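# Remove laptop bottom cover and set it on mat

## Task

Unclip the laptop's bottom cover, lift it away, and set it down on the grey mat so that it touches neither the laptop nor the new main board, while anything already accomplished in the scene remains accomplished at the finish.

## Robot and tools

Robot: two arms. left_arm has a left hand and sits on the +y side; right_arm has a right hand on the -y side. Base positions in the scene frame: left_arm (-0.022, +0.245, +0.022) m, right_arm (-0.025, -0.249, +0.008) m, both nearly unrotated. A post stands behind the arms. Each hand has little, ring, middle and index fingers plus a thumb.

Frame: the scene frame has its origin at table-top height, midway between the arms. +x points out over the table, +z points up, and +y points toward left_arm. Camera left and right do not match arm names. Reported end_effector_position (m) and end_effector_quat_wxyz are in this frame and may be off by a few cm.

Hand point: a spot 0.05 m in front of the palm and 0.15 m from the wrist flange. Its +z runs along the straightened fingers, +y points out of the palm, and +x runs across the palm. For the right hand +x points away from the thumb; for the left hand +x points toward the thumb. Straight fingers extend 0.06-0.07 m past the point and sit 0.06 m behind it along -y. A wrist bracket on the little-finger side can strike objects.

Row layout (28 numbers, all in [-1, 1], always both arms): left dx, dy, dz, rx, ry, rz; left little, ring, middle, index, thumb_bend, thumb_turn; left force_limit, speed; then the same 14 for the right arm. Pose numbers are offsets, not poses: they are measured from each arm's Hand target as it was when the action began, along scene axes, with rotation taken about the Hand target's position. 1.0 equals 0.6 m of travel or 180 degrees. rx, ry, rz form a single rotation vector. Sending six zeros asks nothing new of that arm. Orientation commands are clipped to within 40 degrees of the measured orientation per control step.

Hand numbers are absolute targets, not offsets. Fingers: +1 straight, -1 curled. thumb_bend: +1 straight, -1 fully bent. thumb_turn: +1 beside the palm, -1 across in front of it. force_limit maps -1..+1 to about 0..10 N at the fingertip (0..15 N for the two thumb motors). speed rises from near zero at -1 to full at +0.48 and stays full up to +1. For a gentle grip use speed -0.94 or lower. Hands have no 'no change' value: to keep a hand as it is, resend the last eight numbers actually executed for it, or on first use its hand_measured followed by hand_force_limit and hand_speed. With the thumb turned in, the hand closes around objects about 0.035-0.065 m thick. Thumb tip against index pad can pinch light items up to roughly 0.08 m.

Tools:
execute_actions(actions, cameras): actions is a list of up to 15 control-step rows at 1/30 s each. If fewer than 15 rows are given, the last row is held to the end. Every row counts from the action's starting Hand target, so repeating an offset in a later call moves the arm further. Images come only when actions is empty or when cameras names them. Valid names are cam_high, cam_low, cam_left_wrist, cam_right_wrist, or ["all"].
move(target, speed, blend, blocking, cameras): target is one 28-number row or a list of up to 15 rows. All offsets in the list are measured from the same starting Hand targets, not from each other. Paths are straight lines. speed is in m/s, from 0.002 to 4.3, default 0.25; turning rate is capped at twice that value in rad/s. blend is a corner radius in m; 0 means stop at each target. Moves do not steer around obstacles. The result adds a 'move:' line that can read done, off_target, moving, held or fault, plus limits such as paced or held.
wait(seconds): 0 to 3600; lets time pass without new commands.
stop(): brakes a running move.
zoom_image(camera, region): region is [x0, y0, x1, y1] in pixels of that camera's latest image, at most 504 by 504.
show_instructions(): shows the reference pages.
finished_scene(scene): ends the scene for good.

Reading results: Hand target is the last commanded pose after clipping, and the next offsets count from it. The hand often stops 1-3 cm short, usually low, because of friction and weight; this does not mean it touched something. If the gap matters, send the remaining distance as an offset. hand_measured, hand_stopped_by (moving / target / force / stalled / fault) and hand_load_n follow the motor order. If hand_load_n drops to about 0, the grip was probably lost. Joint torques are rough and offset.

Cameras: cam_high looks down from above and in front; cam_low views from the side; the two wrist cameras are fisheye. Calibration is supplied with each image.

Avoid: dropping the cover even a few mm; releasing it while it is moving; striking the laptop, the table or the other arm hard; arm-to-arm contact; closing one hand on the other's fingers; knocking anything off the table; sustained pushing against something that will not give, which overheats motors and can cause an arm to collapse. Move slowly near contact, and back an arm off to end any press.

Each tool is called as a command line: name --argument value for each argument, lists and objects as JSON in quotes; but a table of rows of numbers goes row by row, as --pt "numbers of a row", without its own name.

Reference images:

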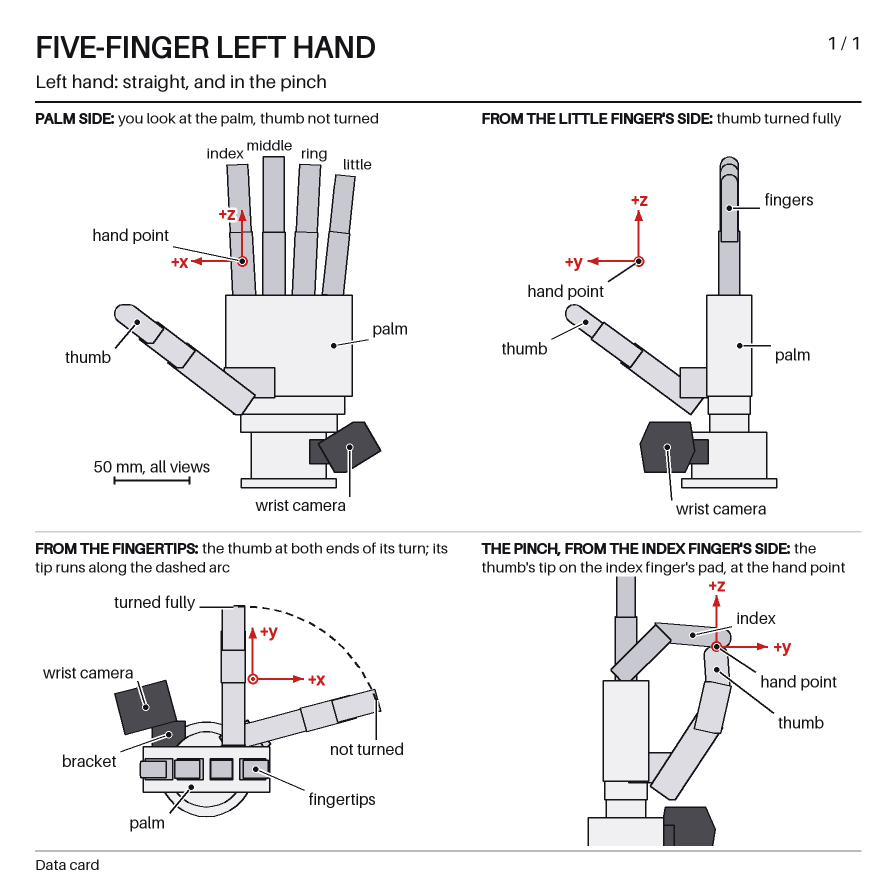

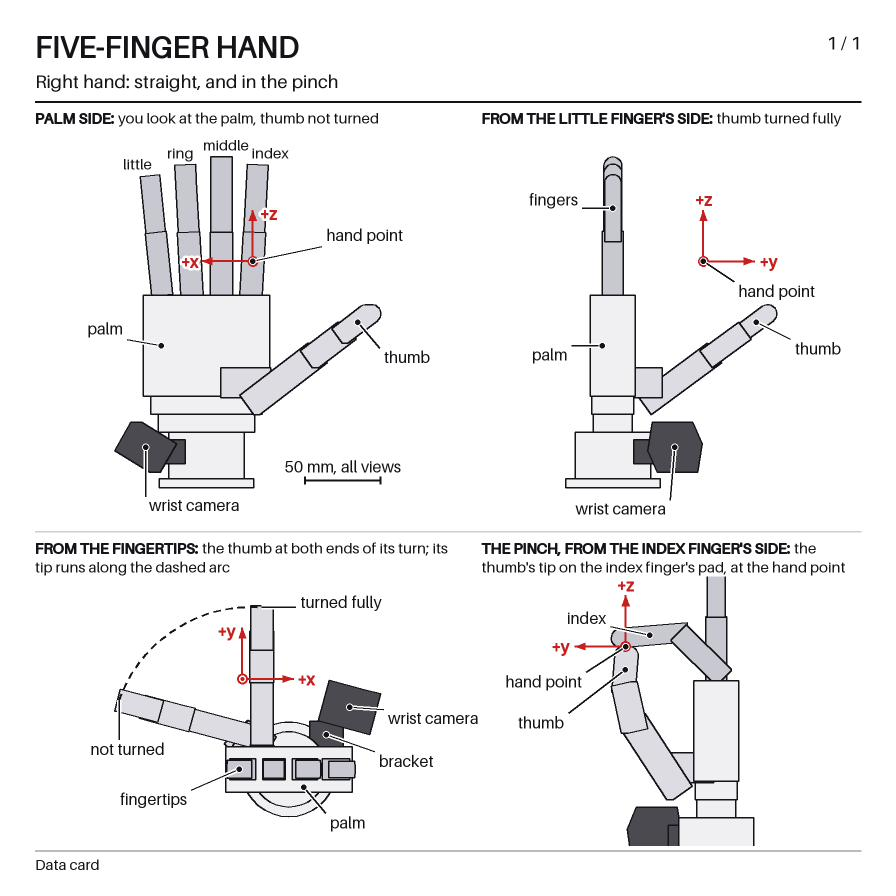

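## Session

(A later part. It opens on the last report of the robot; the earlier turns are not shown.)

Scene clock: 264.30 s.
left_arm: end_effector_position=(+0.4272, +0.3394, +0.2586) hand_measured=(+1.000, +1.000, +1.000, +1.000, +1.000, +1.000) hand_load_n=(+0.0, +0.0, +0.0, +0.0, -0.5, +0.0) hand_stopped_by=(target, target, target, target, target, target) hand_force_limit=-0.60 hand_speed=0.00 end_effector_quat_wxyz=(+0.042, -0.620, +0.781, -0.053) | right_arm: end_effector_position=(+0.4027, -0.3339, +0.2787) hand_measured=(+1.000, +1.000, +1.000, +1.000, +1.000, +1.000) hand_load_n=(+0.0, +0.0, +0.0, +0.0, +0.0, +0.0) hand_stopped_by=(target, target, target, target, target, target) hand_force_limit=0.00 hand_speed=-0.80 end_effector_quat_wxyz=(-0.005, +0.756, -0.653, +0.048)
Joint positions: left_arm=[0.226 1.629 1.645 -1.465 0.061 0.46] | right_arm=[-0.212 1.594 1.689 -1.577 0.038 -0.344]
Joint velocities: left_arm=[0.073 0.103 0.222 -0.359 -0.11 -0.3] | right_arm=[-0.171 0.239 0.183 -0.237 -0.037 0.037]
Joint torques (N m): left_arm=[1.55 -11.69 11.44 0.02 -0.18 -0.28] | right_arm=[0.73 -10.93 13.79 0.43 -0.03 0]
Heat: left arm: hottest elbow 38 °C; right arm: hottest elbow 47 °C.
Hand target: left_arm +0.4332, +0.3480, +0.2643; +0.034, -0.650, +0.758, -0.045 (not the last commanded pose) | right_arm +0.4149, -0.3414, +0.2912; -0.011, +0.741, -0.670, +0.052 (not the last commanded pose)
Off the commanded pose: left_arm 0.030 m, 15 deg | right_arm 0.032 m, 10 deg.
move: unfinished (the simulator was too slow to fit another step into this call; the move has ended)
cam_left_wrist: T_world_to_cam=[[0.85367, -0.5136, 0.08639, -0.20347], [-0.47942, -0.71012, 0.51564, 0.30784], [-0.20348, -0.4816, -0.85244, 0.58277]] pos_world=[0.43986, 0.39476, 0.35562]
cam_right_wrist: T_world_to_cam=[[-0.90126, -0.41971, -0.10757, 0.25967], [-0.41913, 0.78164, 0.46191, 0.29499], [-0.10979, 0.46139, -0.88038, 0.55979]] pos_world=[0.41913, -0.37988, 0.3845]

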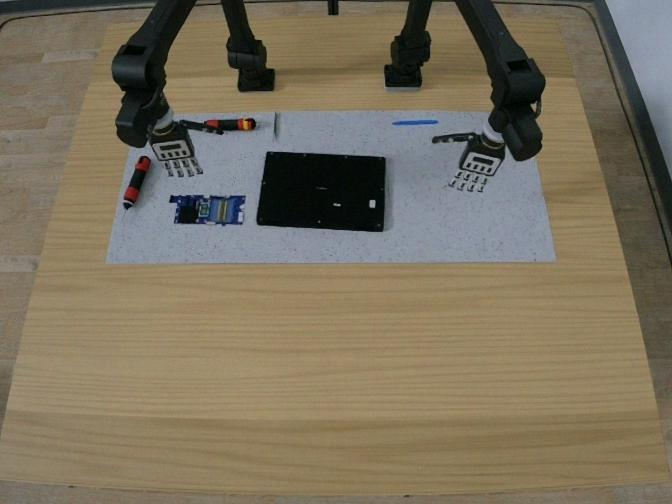

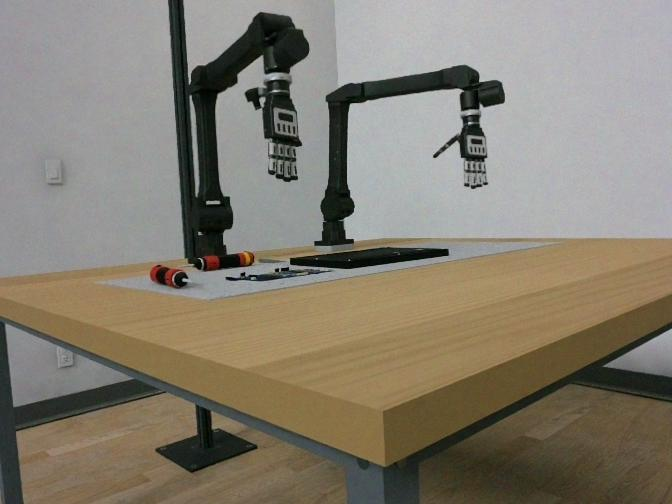

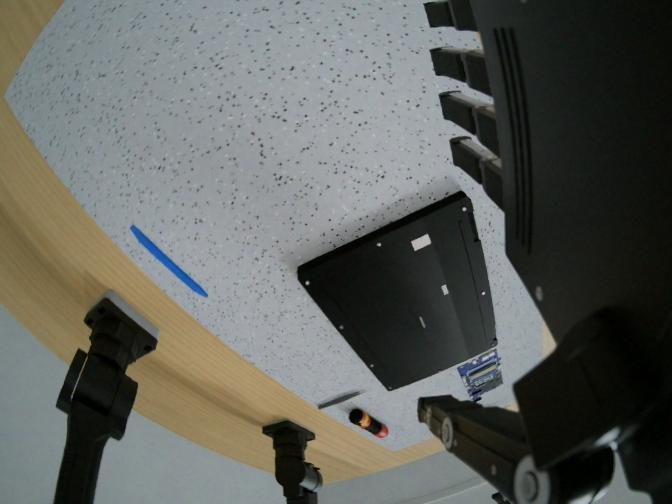

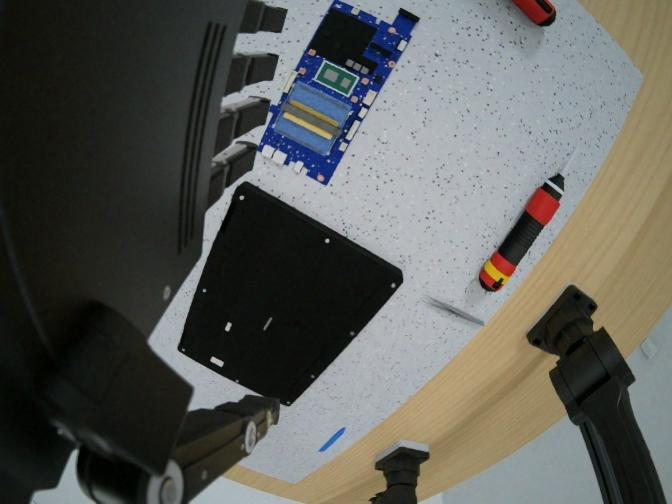

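zoom_image --camera "cam_right_wrist" --region '[170, 170, 420, 410]'

zoom_image --camera "cam_left_wrist" --region '[290, 180, 510, 400]'

zoom_image --camera "cam_left_wrist" --region '[290, 180, 490, 300]'

Scaled by 2.016 from the camera's image (finer frame: 960x720).

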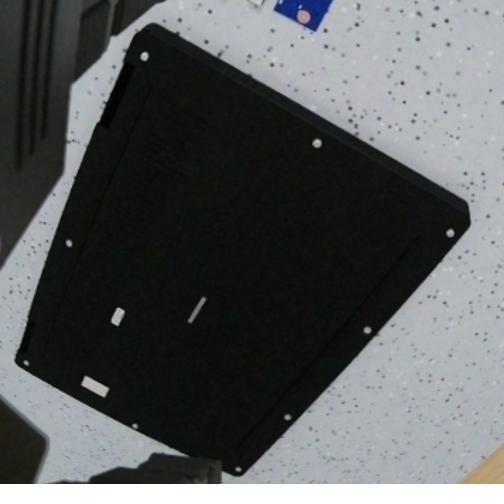

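Scaled by 2.291 from the camera's image (finer frame: 960x720).

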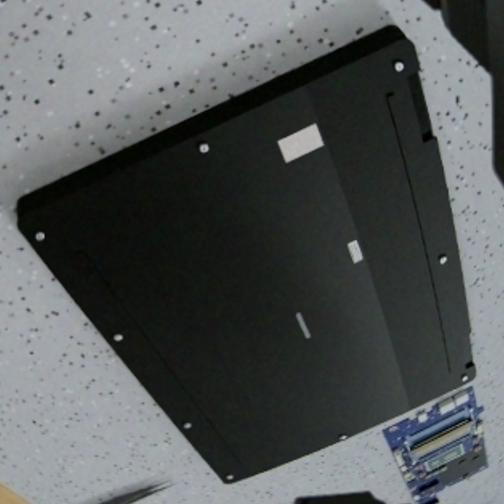

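Scaled by 2.520 from the camera's image (finer frame: 960x720).

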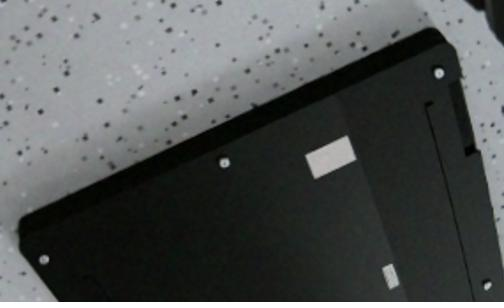

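move --target '[0.013,-0.247,-0.074,-0.023,0.033,0.524, 1,1,1,1,1,1,-0.6,0, 0.007,0.194,-0.119,0.038,0.0065,-0.555, 1,1,1,1,1,1,0,-0.8]' --speed 0.25 --cameras '["all"]'

Scene clock: 317.90 s.
left_arm: end_effector_position=(+0.4397, +0.2051, +0.2144) hand_measured=(+1.000, +1.000, +1.000, +1.000, +1.000, +1.000) hand_load_n=(+0.0, +0.0, +0.0, +0.0, +0.0, +0.0) hand_stopped_by=(target, target, target, target, target, target) hand_force_limit=-0.60 hand_speed=0.00 end_effector_quat_wxyz=(+0.001, +0.999, -0.036, -0.012) | right_arm: end_effector_position=(+0.4185, -0.2272, +0.2114) hand_measured=(+1.000, +1.000, +1.000, +1.000, +1.000, +1.000) hand_load_n=(+0.0, +0.0, +0.0, +0.0, +0.0, +0.0) hand_stopped_by=(target, target, target, target, target, target) hand_force_limit=0.00 hand_speed=-0.80 end_effector_quat_wxyz=(-0.015, +0.035, +0.999, +0.001)
Joint positions: left_arm=[0.043 1.504 1.367 -1.459 0 -1.447] | right_arm=[-0.102 1.436 1.324 -1.488 -0.001 1.554]
Joint torques (N m): left_arm=[-0.91 -12.16 7.54 0.51 0.04 -0.28] | right_arm=[2.49 -11.34 8.77 0.8 0.07 0]
Heat: left arm: hottest elbow 40 °C; right arm: hottest elbow 42 °C.
Hand target: left_arm +0.4411, +0.1997, +0.2200; +0.000, +0.999, -0.038, +0.000 | right_arm +0.4191, -0.2250, +0.2199; +0.000, +0.037, +0.999, +0.000
Off the commanded pose: left_arm 0.008 m, 1 deg | right_arm 0.009 m, 2 deg.
move: done
cam_left_wrist: T_world_to_cam=[[0.37342, 0.92618, -0.05237, -0.33361], [0.79461, -0.29022, 0.53326, -0.40873], [0.4787, -0.24075, -0.84432, 0.13191]] pos_world=[0.38621, 0.22212, 0.31186]
cam_right_wrist: T_world_to_cam=[[-0.21297, 0.97584, -0.04889, 0.32798], [0.83339, 0.20755, 0.51223, -0.41607], [0.51, 0.06835, -0.85745, 0.09948]] pos_world=[0.36586, -0.2405, 0.31446]

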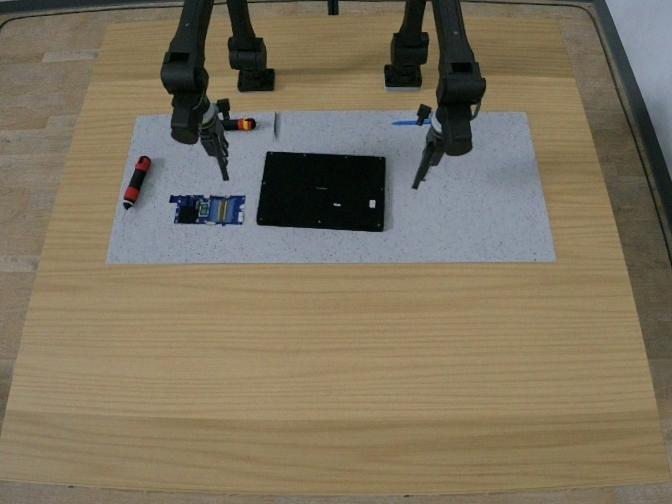

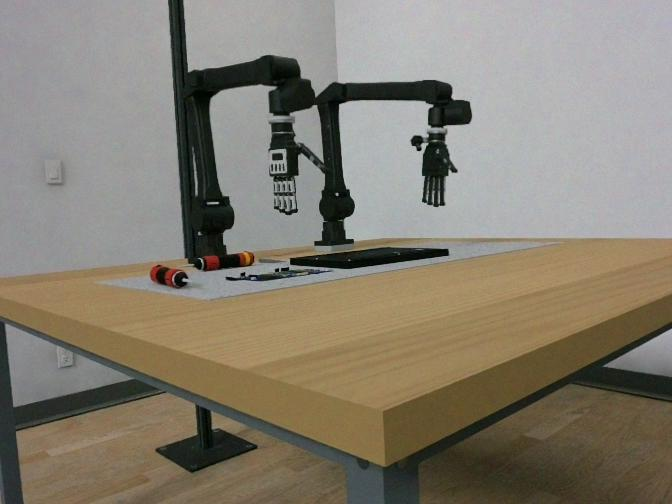

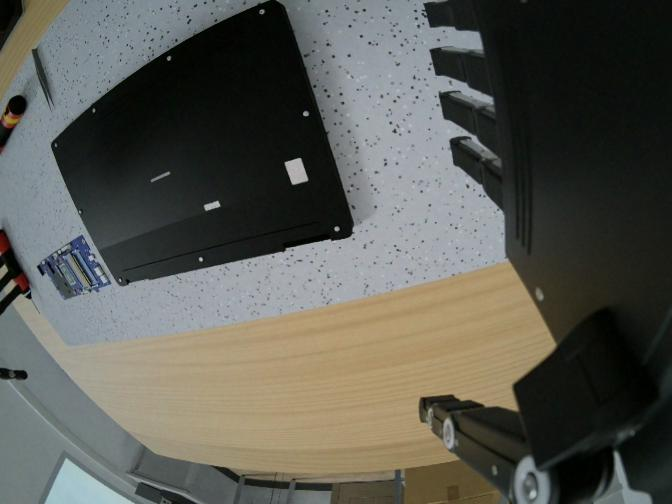

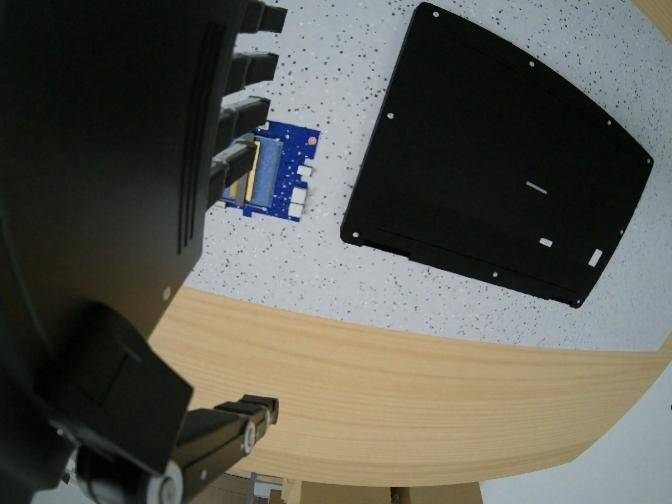

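zoom_image --camera "cam_right_wrist" --region '[330, 180, 450, 280]'

zoom_image --camera "cam_left_wrist" --region '[250, 90, 370, 260]'

Scaled by 4.200 from the camera's image (finer frame: 960x720).

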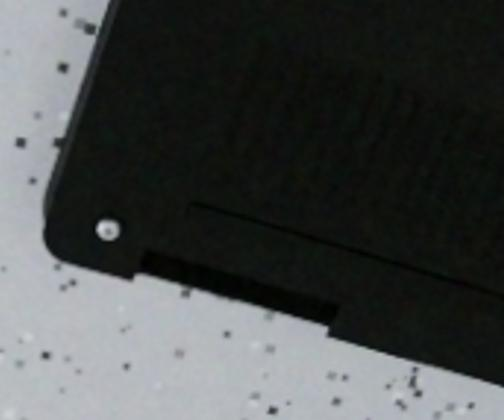

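Scaled by 2.965 from the camera's image (finer frame: 960x720).

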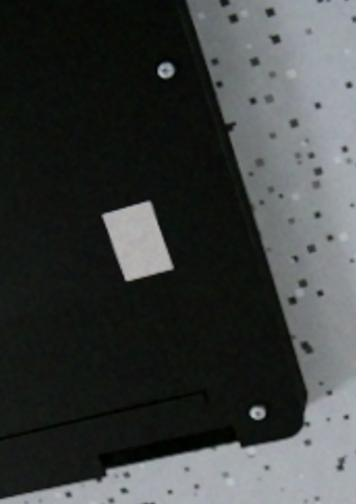

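move --target '[0,-0.07,-0.16,0,0,0, 1,1,1,1,1,1,-0.6,0, 0,0.06,-0.16,0,0,0, 1,1,1,1,1,1,0,-0.8]' --speed 0.2 --cameras '["all"]'

zoom_image --camera "cam_right_wrist" --region '[300, 180, 450, 300]'

zoom_image --camera "cam_left_wrist" --region '[220, 150, 370, 290]'

Scene clock: 331.43 s.
left_arm: end_effector_position=(+0.4378, +0.1622, +0.1277) hand_measured=(+1.000, +1.000, +1.000, +1.000, +1.000, +1.000) hand_load_n=(+0.0, +0.0, +0.0, +0.0, +0.0, +0.5) hand_stopped_by=(target, target, target, target, target, target) hand_force_limit=-0.60 hand_speed=0.00 end_effector_quat_wxyz=(+0.000, +0.999, -0.037, -0.001) | right_arm: end_effector_position=(+0.4154, -0.1902, +0.1231) hand_measured=(+1.000, +1.000, +1.000, +1.000, +1.000, +1.000) hand_load_n=(+0.0, +0.0, +0.0, +0.0, +0.0, +0.0) hand_stopped_by=(target, target, target, target, target, target) hand_force_limit=0.00 hand_speed=-0.80 end_effector_quat_wxyz=(-0.006, +0.034, +0.999, +0.000)
Joint positions: left_arm=[-0.056 1.541 1.173 -1.205 0 -1.543] | right_arm=[-0.011 1.465 1.116 -1.232 -0.001 1.642]
Joint torques (N m): left_arm=[-0.79 -9.93 7.6 0.46 0.03 -0.27] | right_arm=[2.37 -9.82 8.65 0.88 0.05 0.07]
Heat: left arm: hottest elbow 39 °C; right arm: hottest elbow 41 °C.
Hand target: left_arm +0.4409, +0.1578, +0.1237; +0.000, +0.999, -0.038, +0.000 | right_arm +0.4192, -0.1890, +0.1238; +0.000, +0.037, +0.999, +0.000
Off the commanded pose: left_arm 0.007 m, 0 deg | right_arm 0.004 m, 1 deg.
move: done
cam_left_wrist: T_world_to_cam=[[0.37664, 0.92537, -0.04279, -0.30024], [0.78173, -0.29271, 0.55065, -0.36969], [0.49703, -0.24085, -0.83364, 0.03985]] pos_world=[0.38227, 0.17922, 0.22394]
cam_right_wrist: T_world_to_cam=[[-0.21432, 0.97517, -0.05578, 0.28814], [0.82327, 0.21108, 0.52695, -0.37282], [0.52564, 0.06701, -0.84807, 0.01498]] pos_world=[0.36081, -0.2033, 0.22523]

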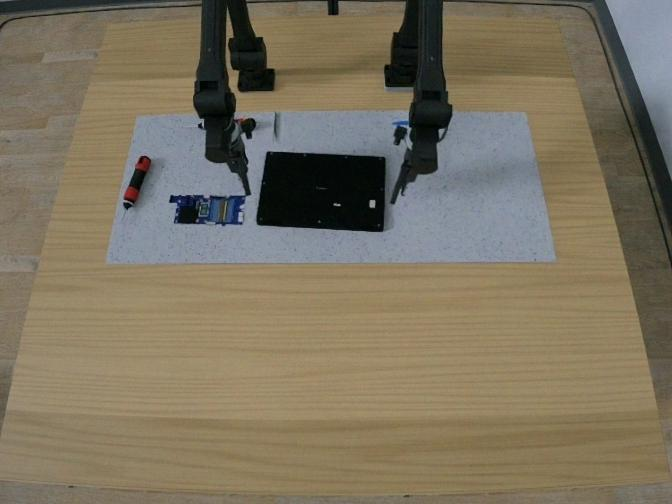

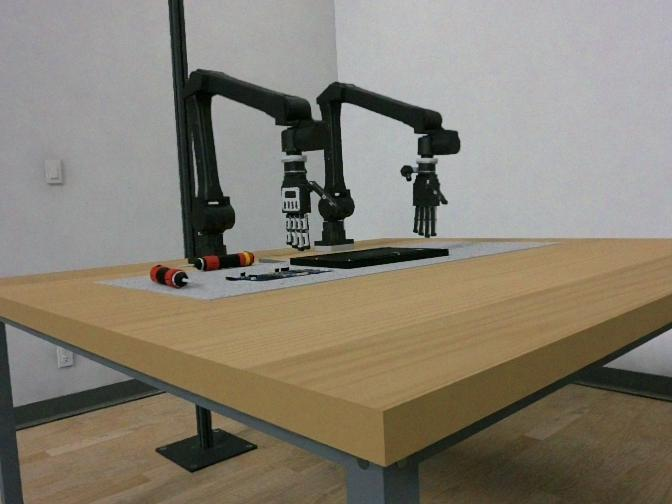

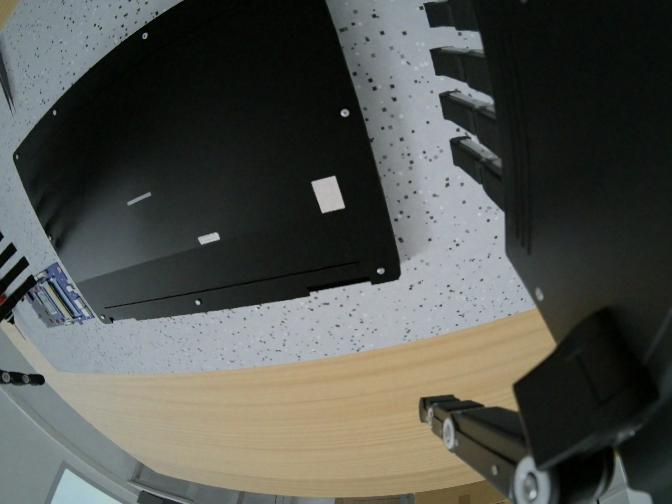

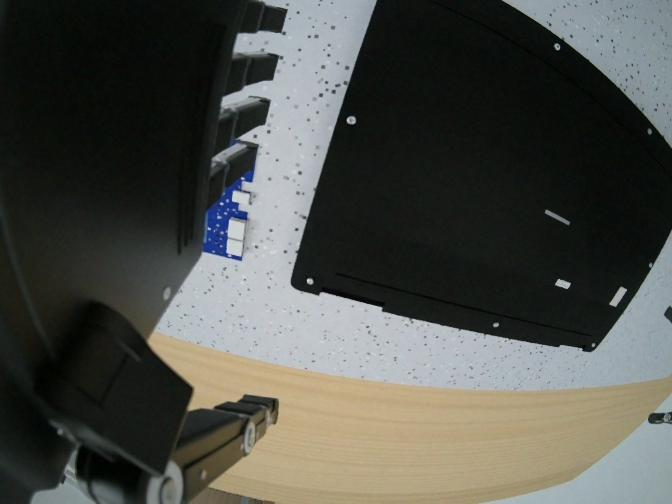

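Scaled by 3.360 from the camera's image (finer frame: 960x720).

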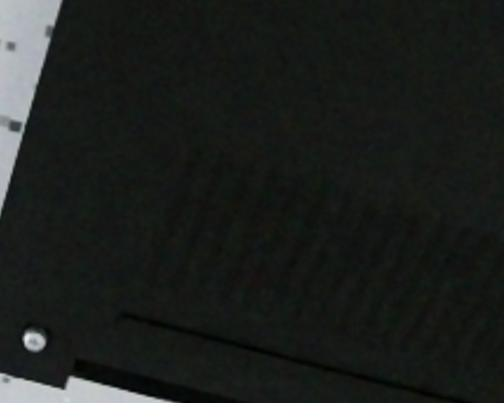

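Scaled by 3.360 from the camera's image (finer frame: 960x720).

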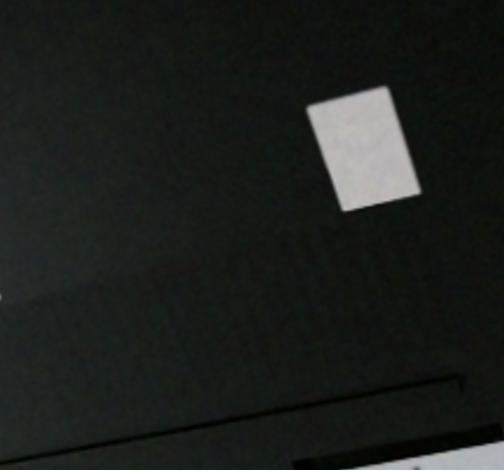

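zoom_image --camera "cam_high" --region '[365, 130, 445, 230]'

zoom_image --camera "cam_high" --region '[205, 130, 285, 230]'

zoom_image --camera "cam_right_wrist" --region '[230, 90, 410, 320]'

zoom_image --camera "cam_left_wrist" --region '[290, 90, 510, 300]'

Scaled by 5.040.

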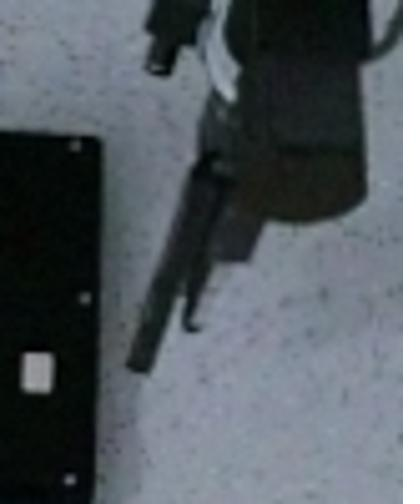

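Scaled by 5.040.

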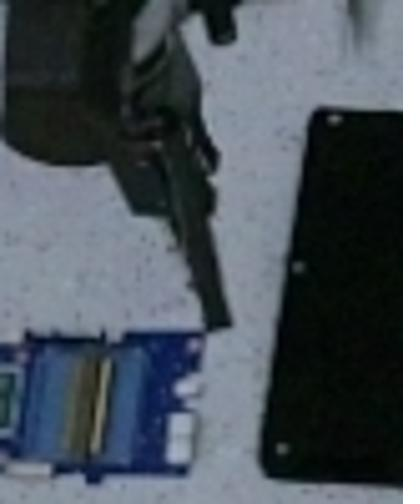

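Scaled by 2.191 from the camera's image (finer frame: 960x720).

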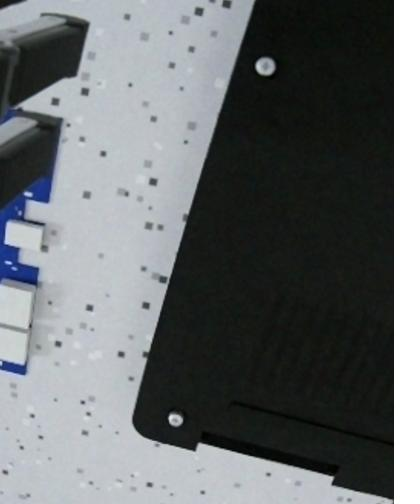

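Scaled by 2.291 from the camera's image (finer frame: 960x720).

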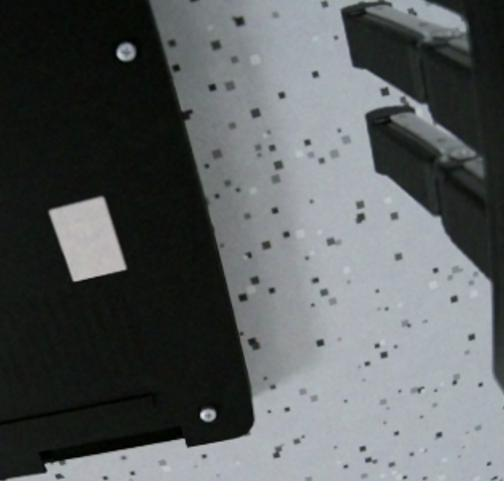

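zoom_image --camera "cam_low" --region '[385, 200, 465, 280]'

zoom_image --camera "cam_low" --region '[255, 200, 335, 280]'

Scaled by 6.300.

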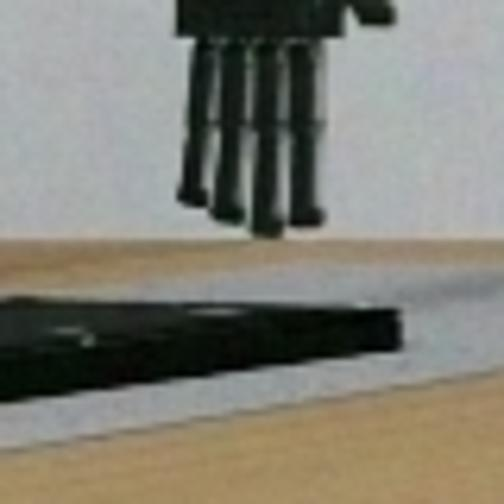

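Scaled by 6.300.

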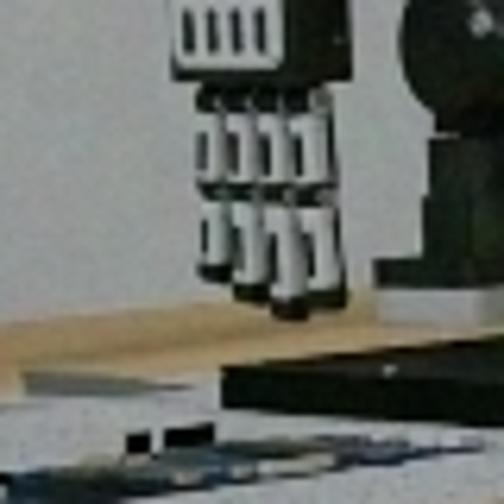

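move --target '[0.033,-0.05,-0.02,0,0,0, 1,1,1,1,1,1,-0.6,0, 0.036,0.03,-0.02,0,0,0, 1,1,1,1,1,1,0,-0.8]' --speed 0.1 --cameras '["all"]'

zoom_image --camera "cam_right_wrist" --region '[200, 60, 360, 300]'

zoom_image --camera "cam_left_wrist" --region '[340, 60, 500, 300]'

Scene clock: 416.43 s.
left_arm: end_effector_position=(+0.4442, +0.1333, +0.1051) hand_measured=(+1.000, +1.000, +1.000, +1.000, +1.000, +1.000) hand_load_n=(+0.0, +0.0, +0.0, +0.0, +0.0, +0.0) hand_stopped_by=(target, target, target, target, target, target) hand_force_limit=-0.60 hand_speed=0.00 end_effector_quat_wxyz=(-0.001, +0.999, -0.038, -0.015) | right_arm: end_effector_position=(+0.4201, -0.1736, +0.0967) hand_measured=(+1.000, +1.000, +1.000, +1.000, +1.000, +1.000) hand_load_n=(+0.0, +0.0, +0.0, +0.0, +0.0, +0.0) hand_stopped_by=(target, target, target, target, target, target) hand_force_limit=0.00 hand_speed=-0.80 end_effector_quat_wxyz=(-0.025, +0.034, +0.999, -0.002)
Joint positions: left_arm=[-0.12 1.603 1.186 -1.184 0 -1.606] | right_arm=[0.029 1.529 1.116 -1.207 0 1.683]
Joint torques (N m): left_arm=[-0.5 -10.7 10.09 0.34 0.04 -0.28] | right_arm=[2.37 -10.11 11.81 0.8 0.02 0.06]
Heat: left arm: hottest elbow 34 °C; right arm: hottest elbow 38 °C.
Hand target: left_arm +0.4609, +0.1277, +0.1120; +0.000, +0.999, -0.038, +0.000 | right_arm +0.4407, -0.1710, +0.1118; +0.000, +0.037, +0.999, +0.000
Off the commanded pose: left_arm 0.019 m, 2 deg | right_arm 0.026 m, 3 deg.
move: off_target (left_arm, right_arm)
cam_left_wrist: T_world_to_cam=[[0.37675, 0.92494, -0.05044, -0.27609], [0.79658, -0.29571, 0.52728, -0.37434], [0.47279, -0.23884, -0.84819, 0.02289]] pos_world=[0.39139, 0.15013, 0.20287]
cam_right_wrist: T_world_to_cam=[[-0.21598, 0.9751, -0.05031, 0.27164], [0.84303, 0.21222, 0.49422, -0.37111], [0.49259, 0.06433, -0.86788, 0.00428]] pos_world=[0.36941, -0.18639, 0.20079]

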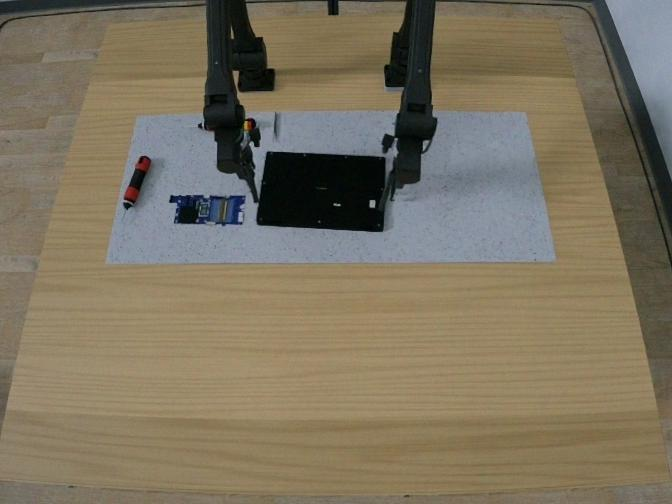

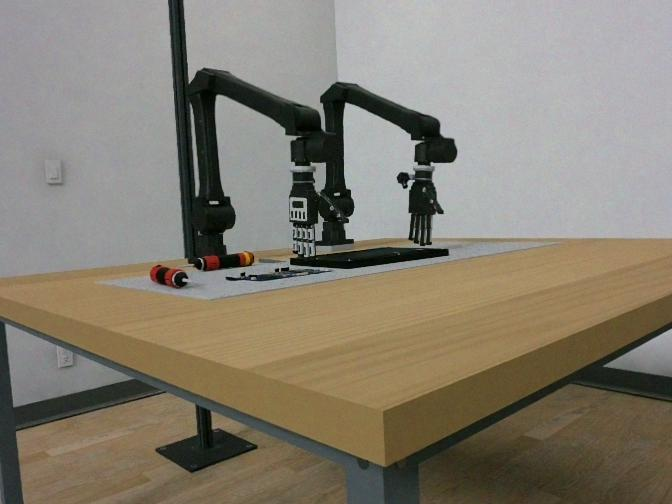

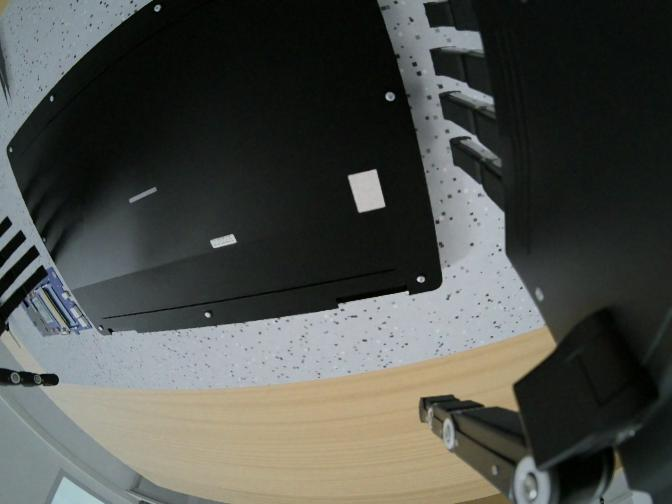

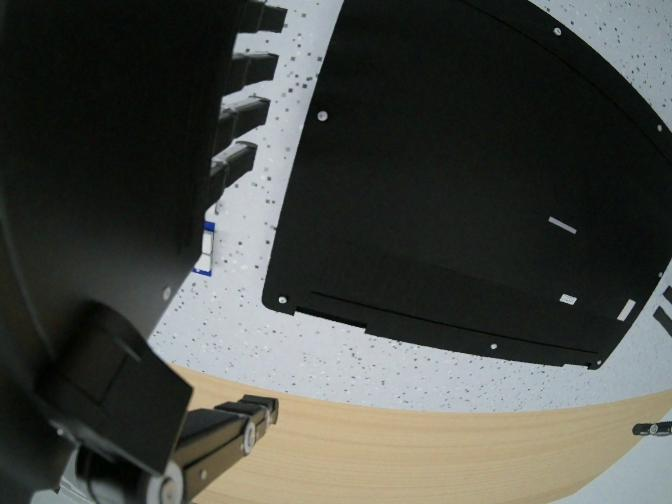

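Scaled by 2.100 from the camera's image (finer frame: 960x720).

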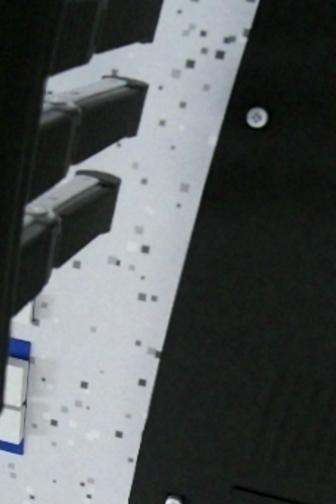

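Scaled by 2.100 from the camera's image (finer frame: 960x720).

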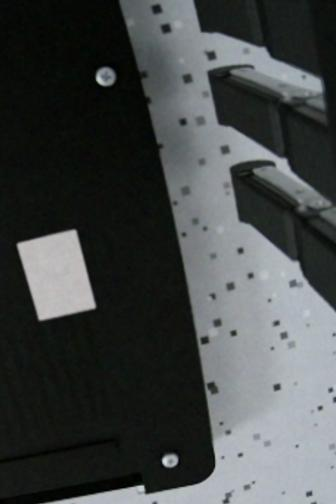

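zoom_image --camera "cam_low" --region '[385, 200, 465, 280]'

zoom_image --camera "cam_low" --region '[255, 200, 335, 280]'

Scaled by 6.300.

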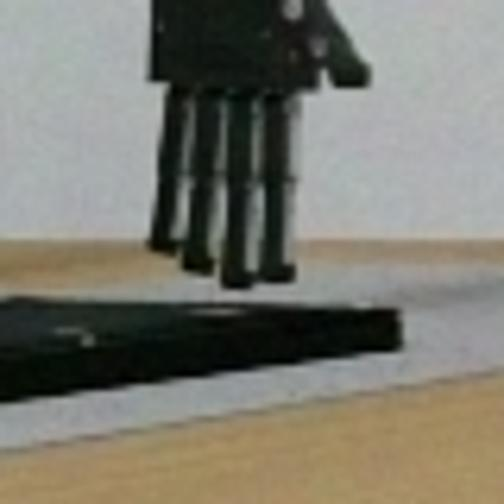

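Scaled by 6.300.

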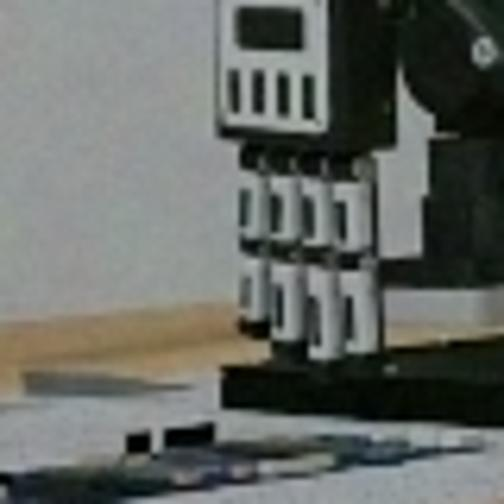

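move --target '[0.025,-0.006,-0.033,0,0,0, 1,1,1,1,1,1,-0.6,0, 0.025,0.006,-0.0265,0,0,0, 1,1,1,1,1,1,0,-0.8]' --speed 0.06 --cameras '["all"]'

zoom_image --camera "cam_low" --region '[385, 200, 465, 280]'

zoom_image --camera "cam_low" --region '[255, 200, 335, 280]'

zoom_image --camera "cam_right_wrist" --region '[200, 60, 360, 300]'

zoom_image --camera "cam_left_wrist" --region '[340, 60, 500, 300]'

Scene clock: 436.87 s.
left_arm: end_effector_position=(+0.4594, +0.1317, +0.0869) hand_measured=(+1.000, +1.000, +1.000, +1.000, +1.000, +1.000) hand_load_n=(+0.0, +0.0, +0.0, +0.0, +0.0, +0.0) hand_stopped_by=(target, target, target, target, target, target) hand_force_limit=-0.60 hand_speed=0.00 end_effector_quat_wxyz=(-0.001, +0.999, -0.036, -0.014) | right_arm: end_effector_position=(+0.4321, -0.1719, +0.0805) hand_measured=(+1.000, +1.000, +1.000, +1.000, +1.000, +1.000) hand_load_n=(+0.0, +0.0, +0.0, +0.0, +0.0, +0.0) hand_stopped_by=(target, target, target, target, target, target) hand_force_limit=0.00 hand_speed=-0.80 end_effector_quat_wxyz=(-0.026, +0.036, +0.999, -0.002)
Joint positions: left_arm=[-0.12 1.659 1.203 -1.144 0 -1.61] | right_arm=[0.032 1.578 1.127 -1.171 0 1.69]
Joint torques (N m): left_arm=[-0.79 -10.99 9.92 0.44 0.05 -0.28] | right_arm=[2.61 -9.64 12.11 0.77 0.02 0.03]
Heat: left arm: hottest elbow 36 °C; right arm: hottest elbow 39 °C.
Hand target: left_arm +0.4759, +0.1242, +0.0921; +0.000, +0.999, -0.038, +0.000 | right_arm +0.4557, -0.1674, +0.0959; +0.000, +0.037, +0.999, +0.000
Off the commanded pose: left_arm 0.019 m, 2 deg | right_arm 0.029 m, 3 deg.
move: off_target (left_arm, right_arm)
cam_left_wrist: T_world_to_cam=[[0.37292, 0.92653, -0.04976, -0.27976], [0.79681, -0.29231, 0.52882, -0.37804], [0.47542, -0.23686, -0.84728, -0.00156]] pos_world=[0.4063, 0.14833, 0.18467]
cam_right_wrist: T_world_to_cam=[[-0.2124, 0.97589, -0.05027, 0.27038], [0.84493, 0.20925, 0.49225, -0.37475], [0.4909, 0.06208, -0.869, -0.01539]] pos_world=[0.38162, -0.18448, 0.18469]

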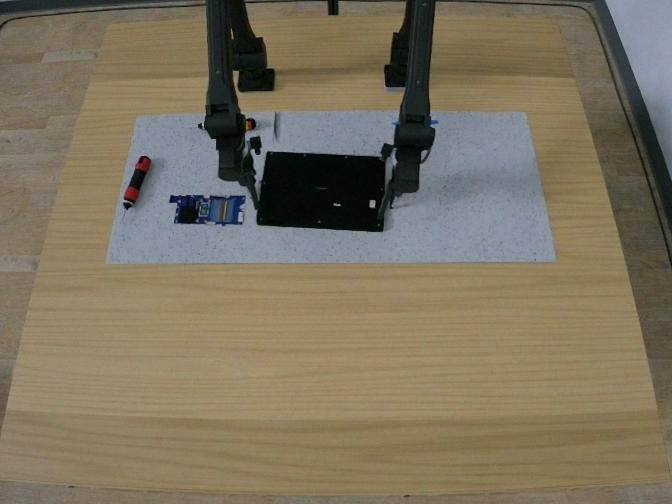

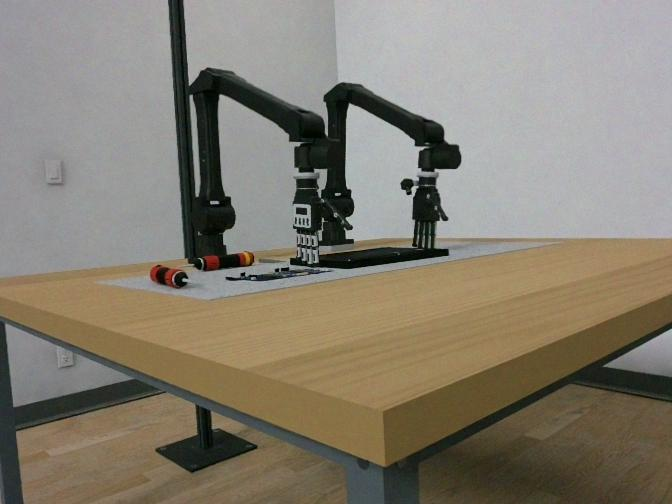

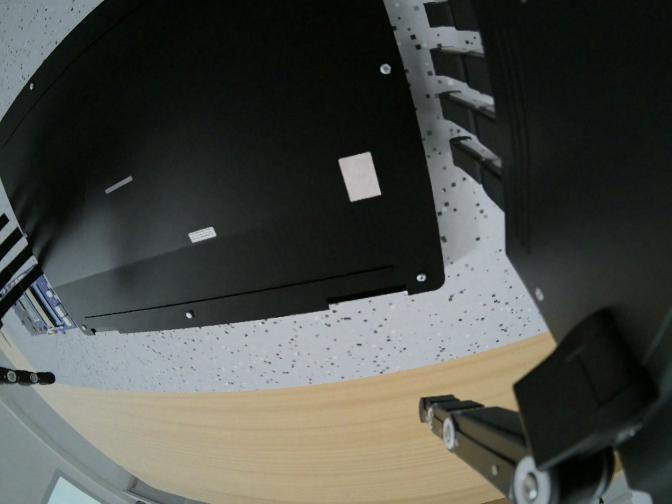

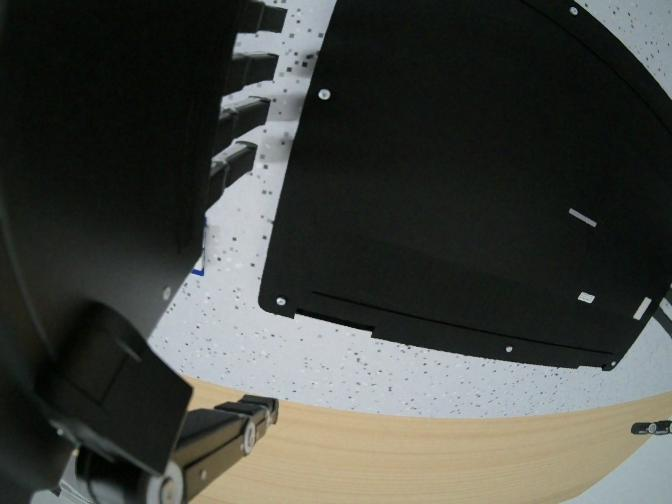

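Scaled by 6.300.

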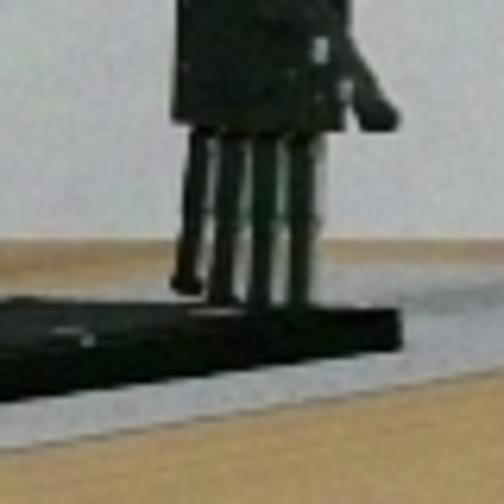

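Scaled by 6.300.

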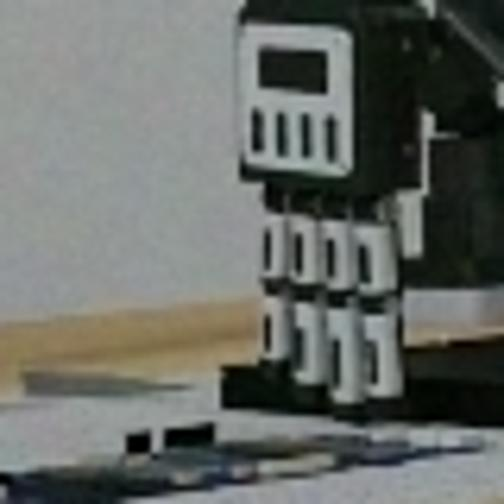

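Scaled by 2.100 from the camera's image (finer frame: 960x720).

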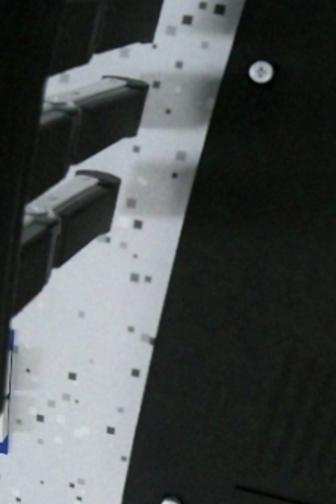

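Scaled by 2.100 from the camera's image (finer frame: 960x720).

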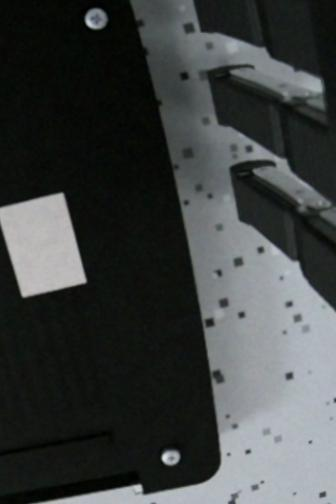

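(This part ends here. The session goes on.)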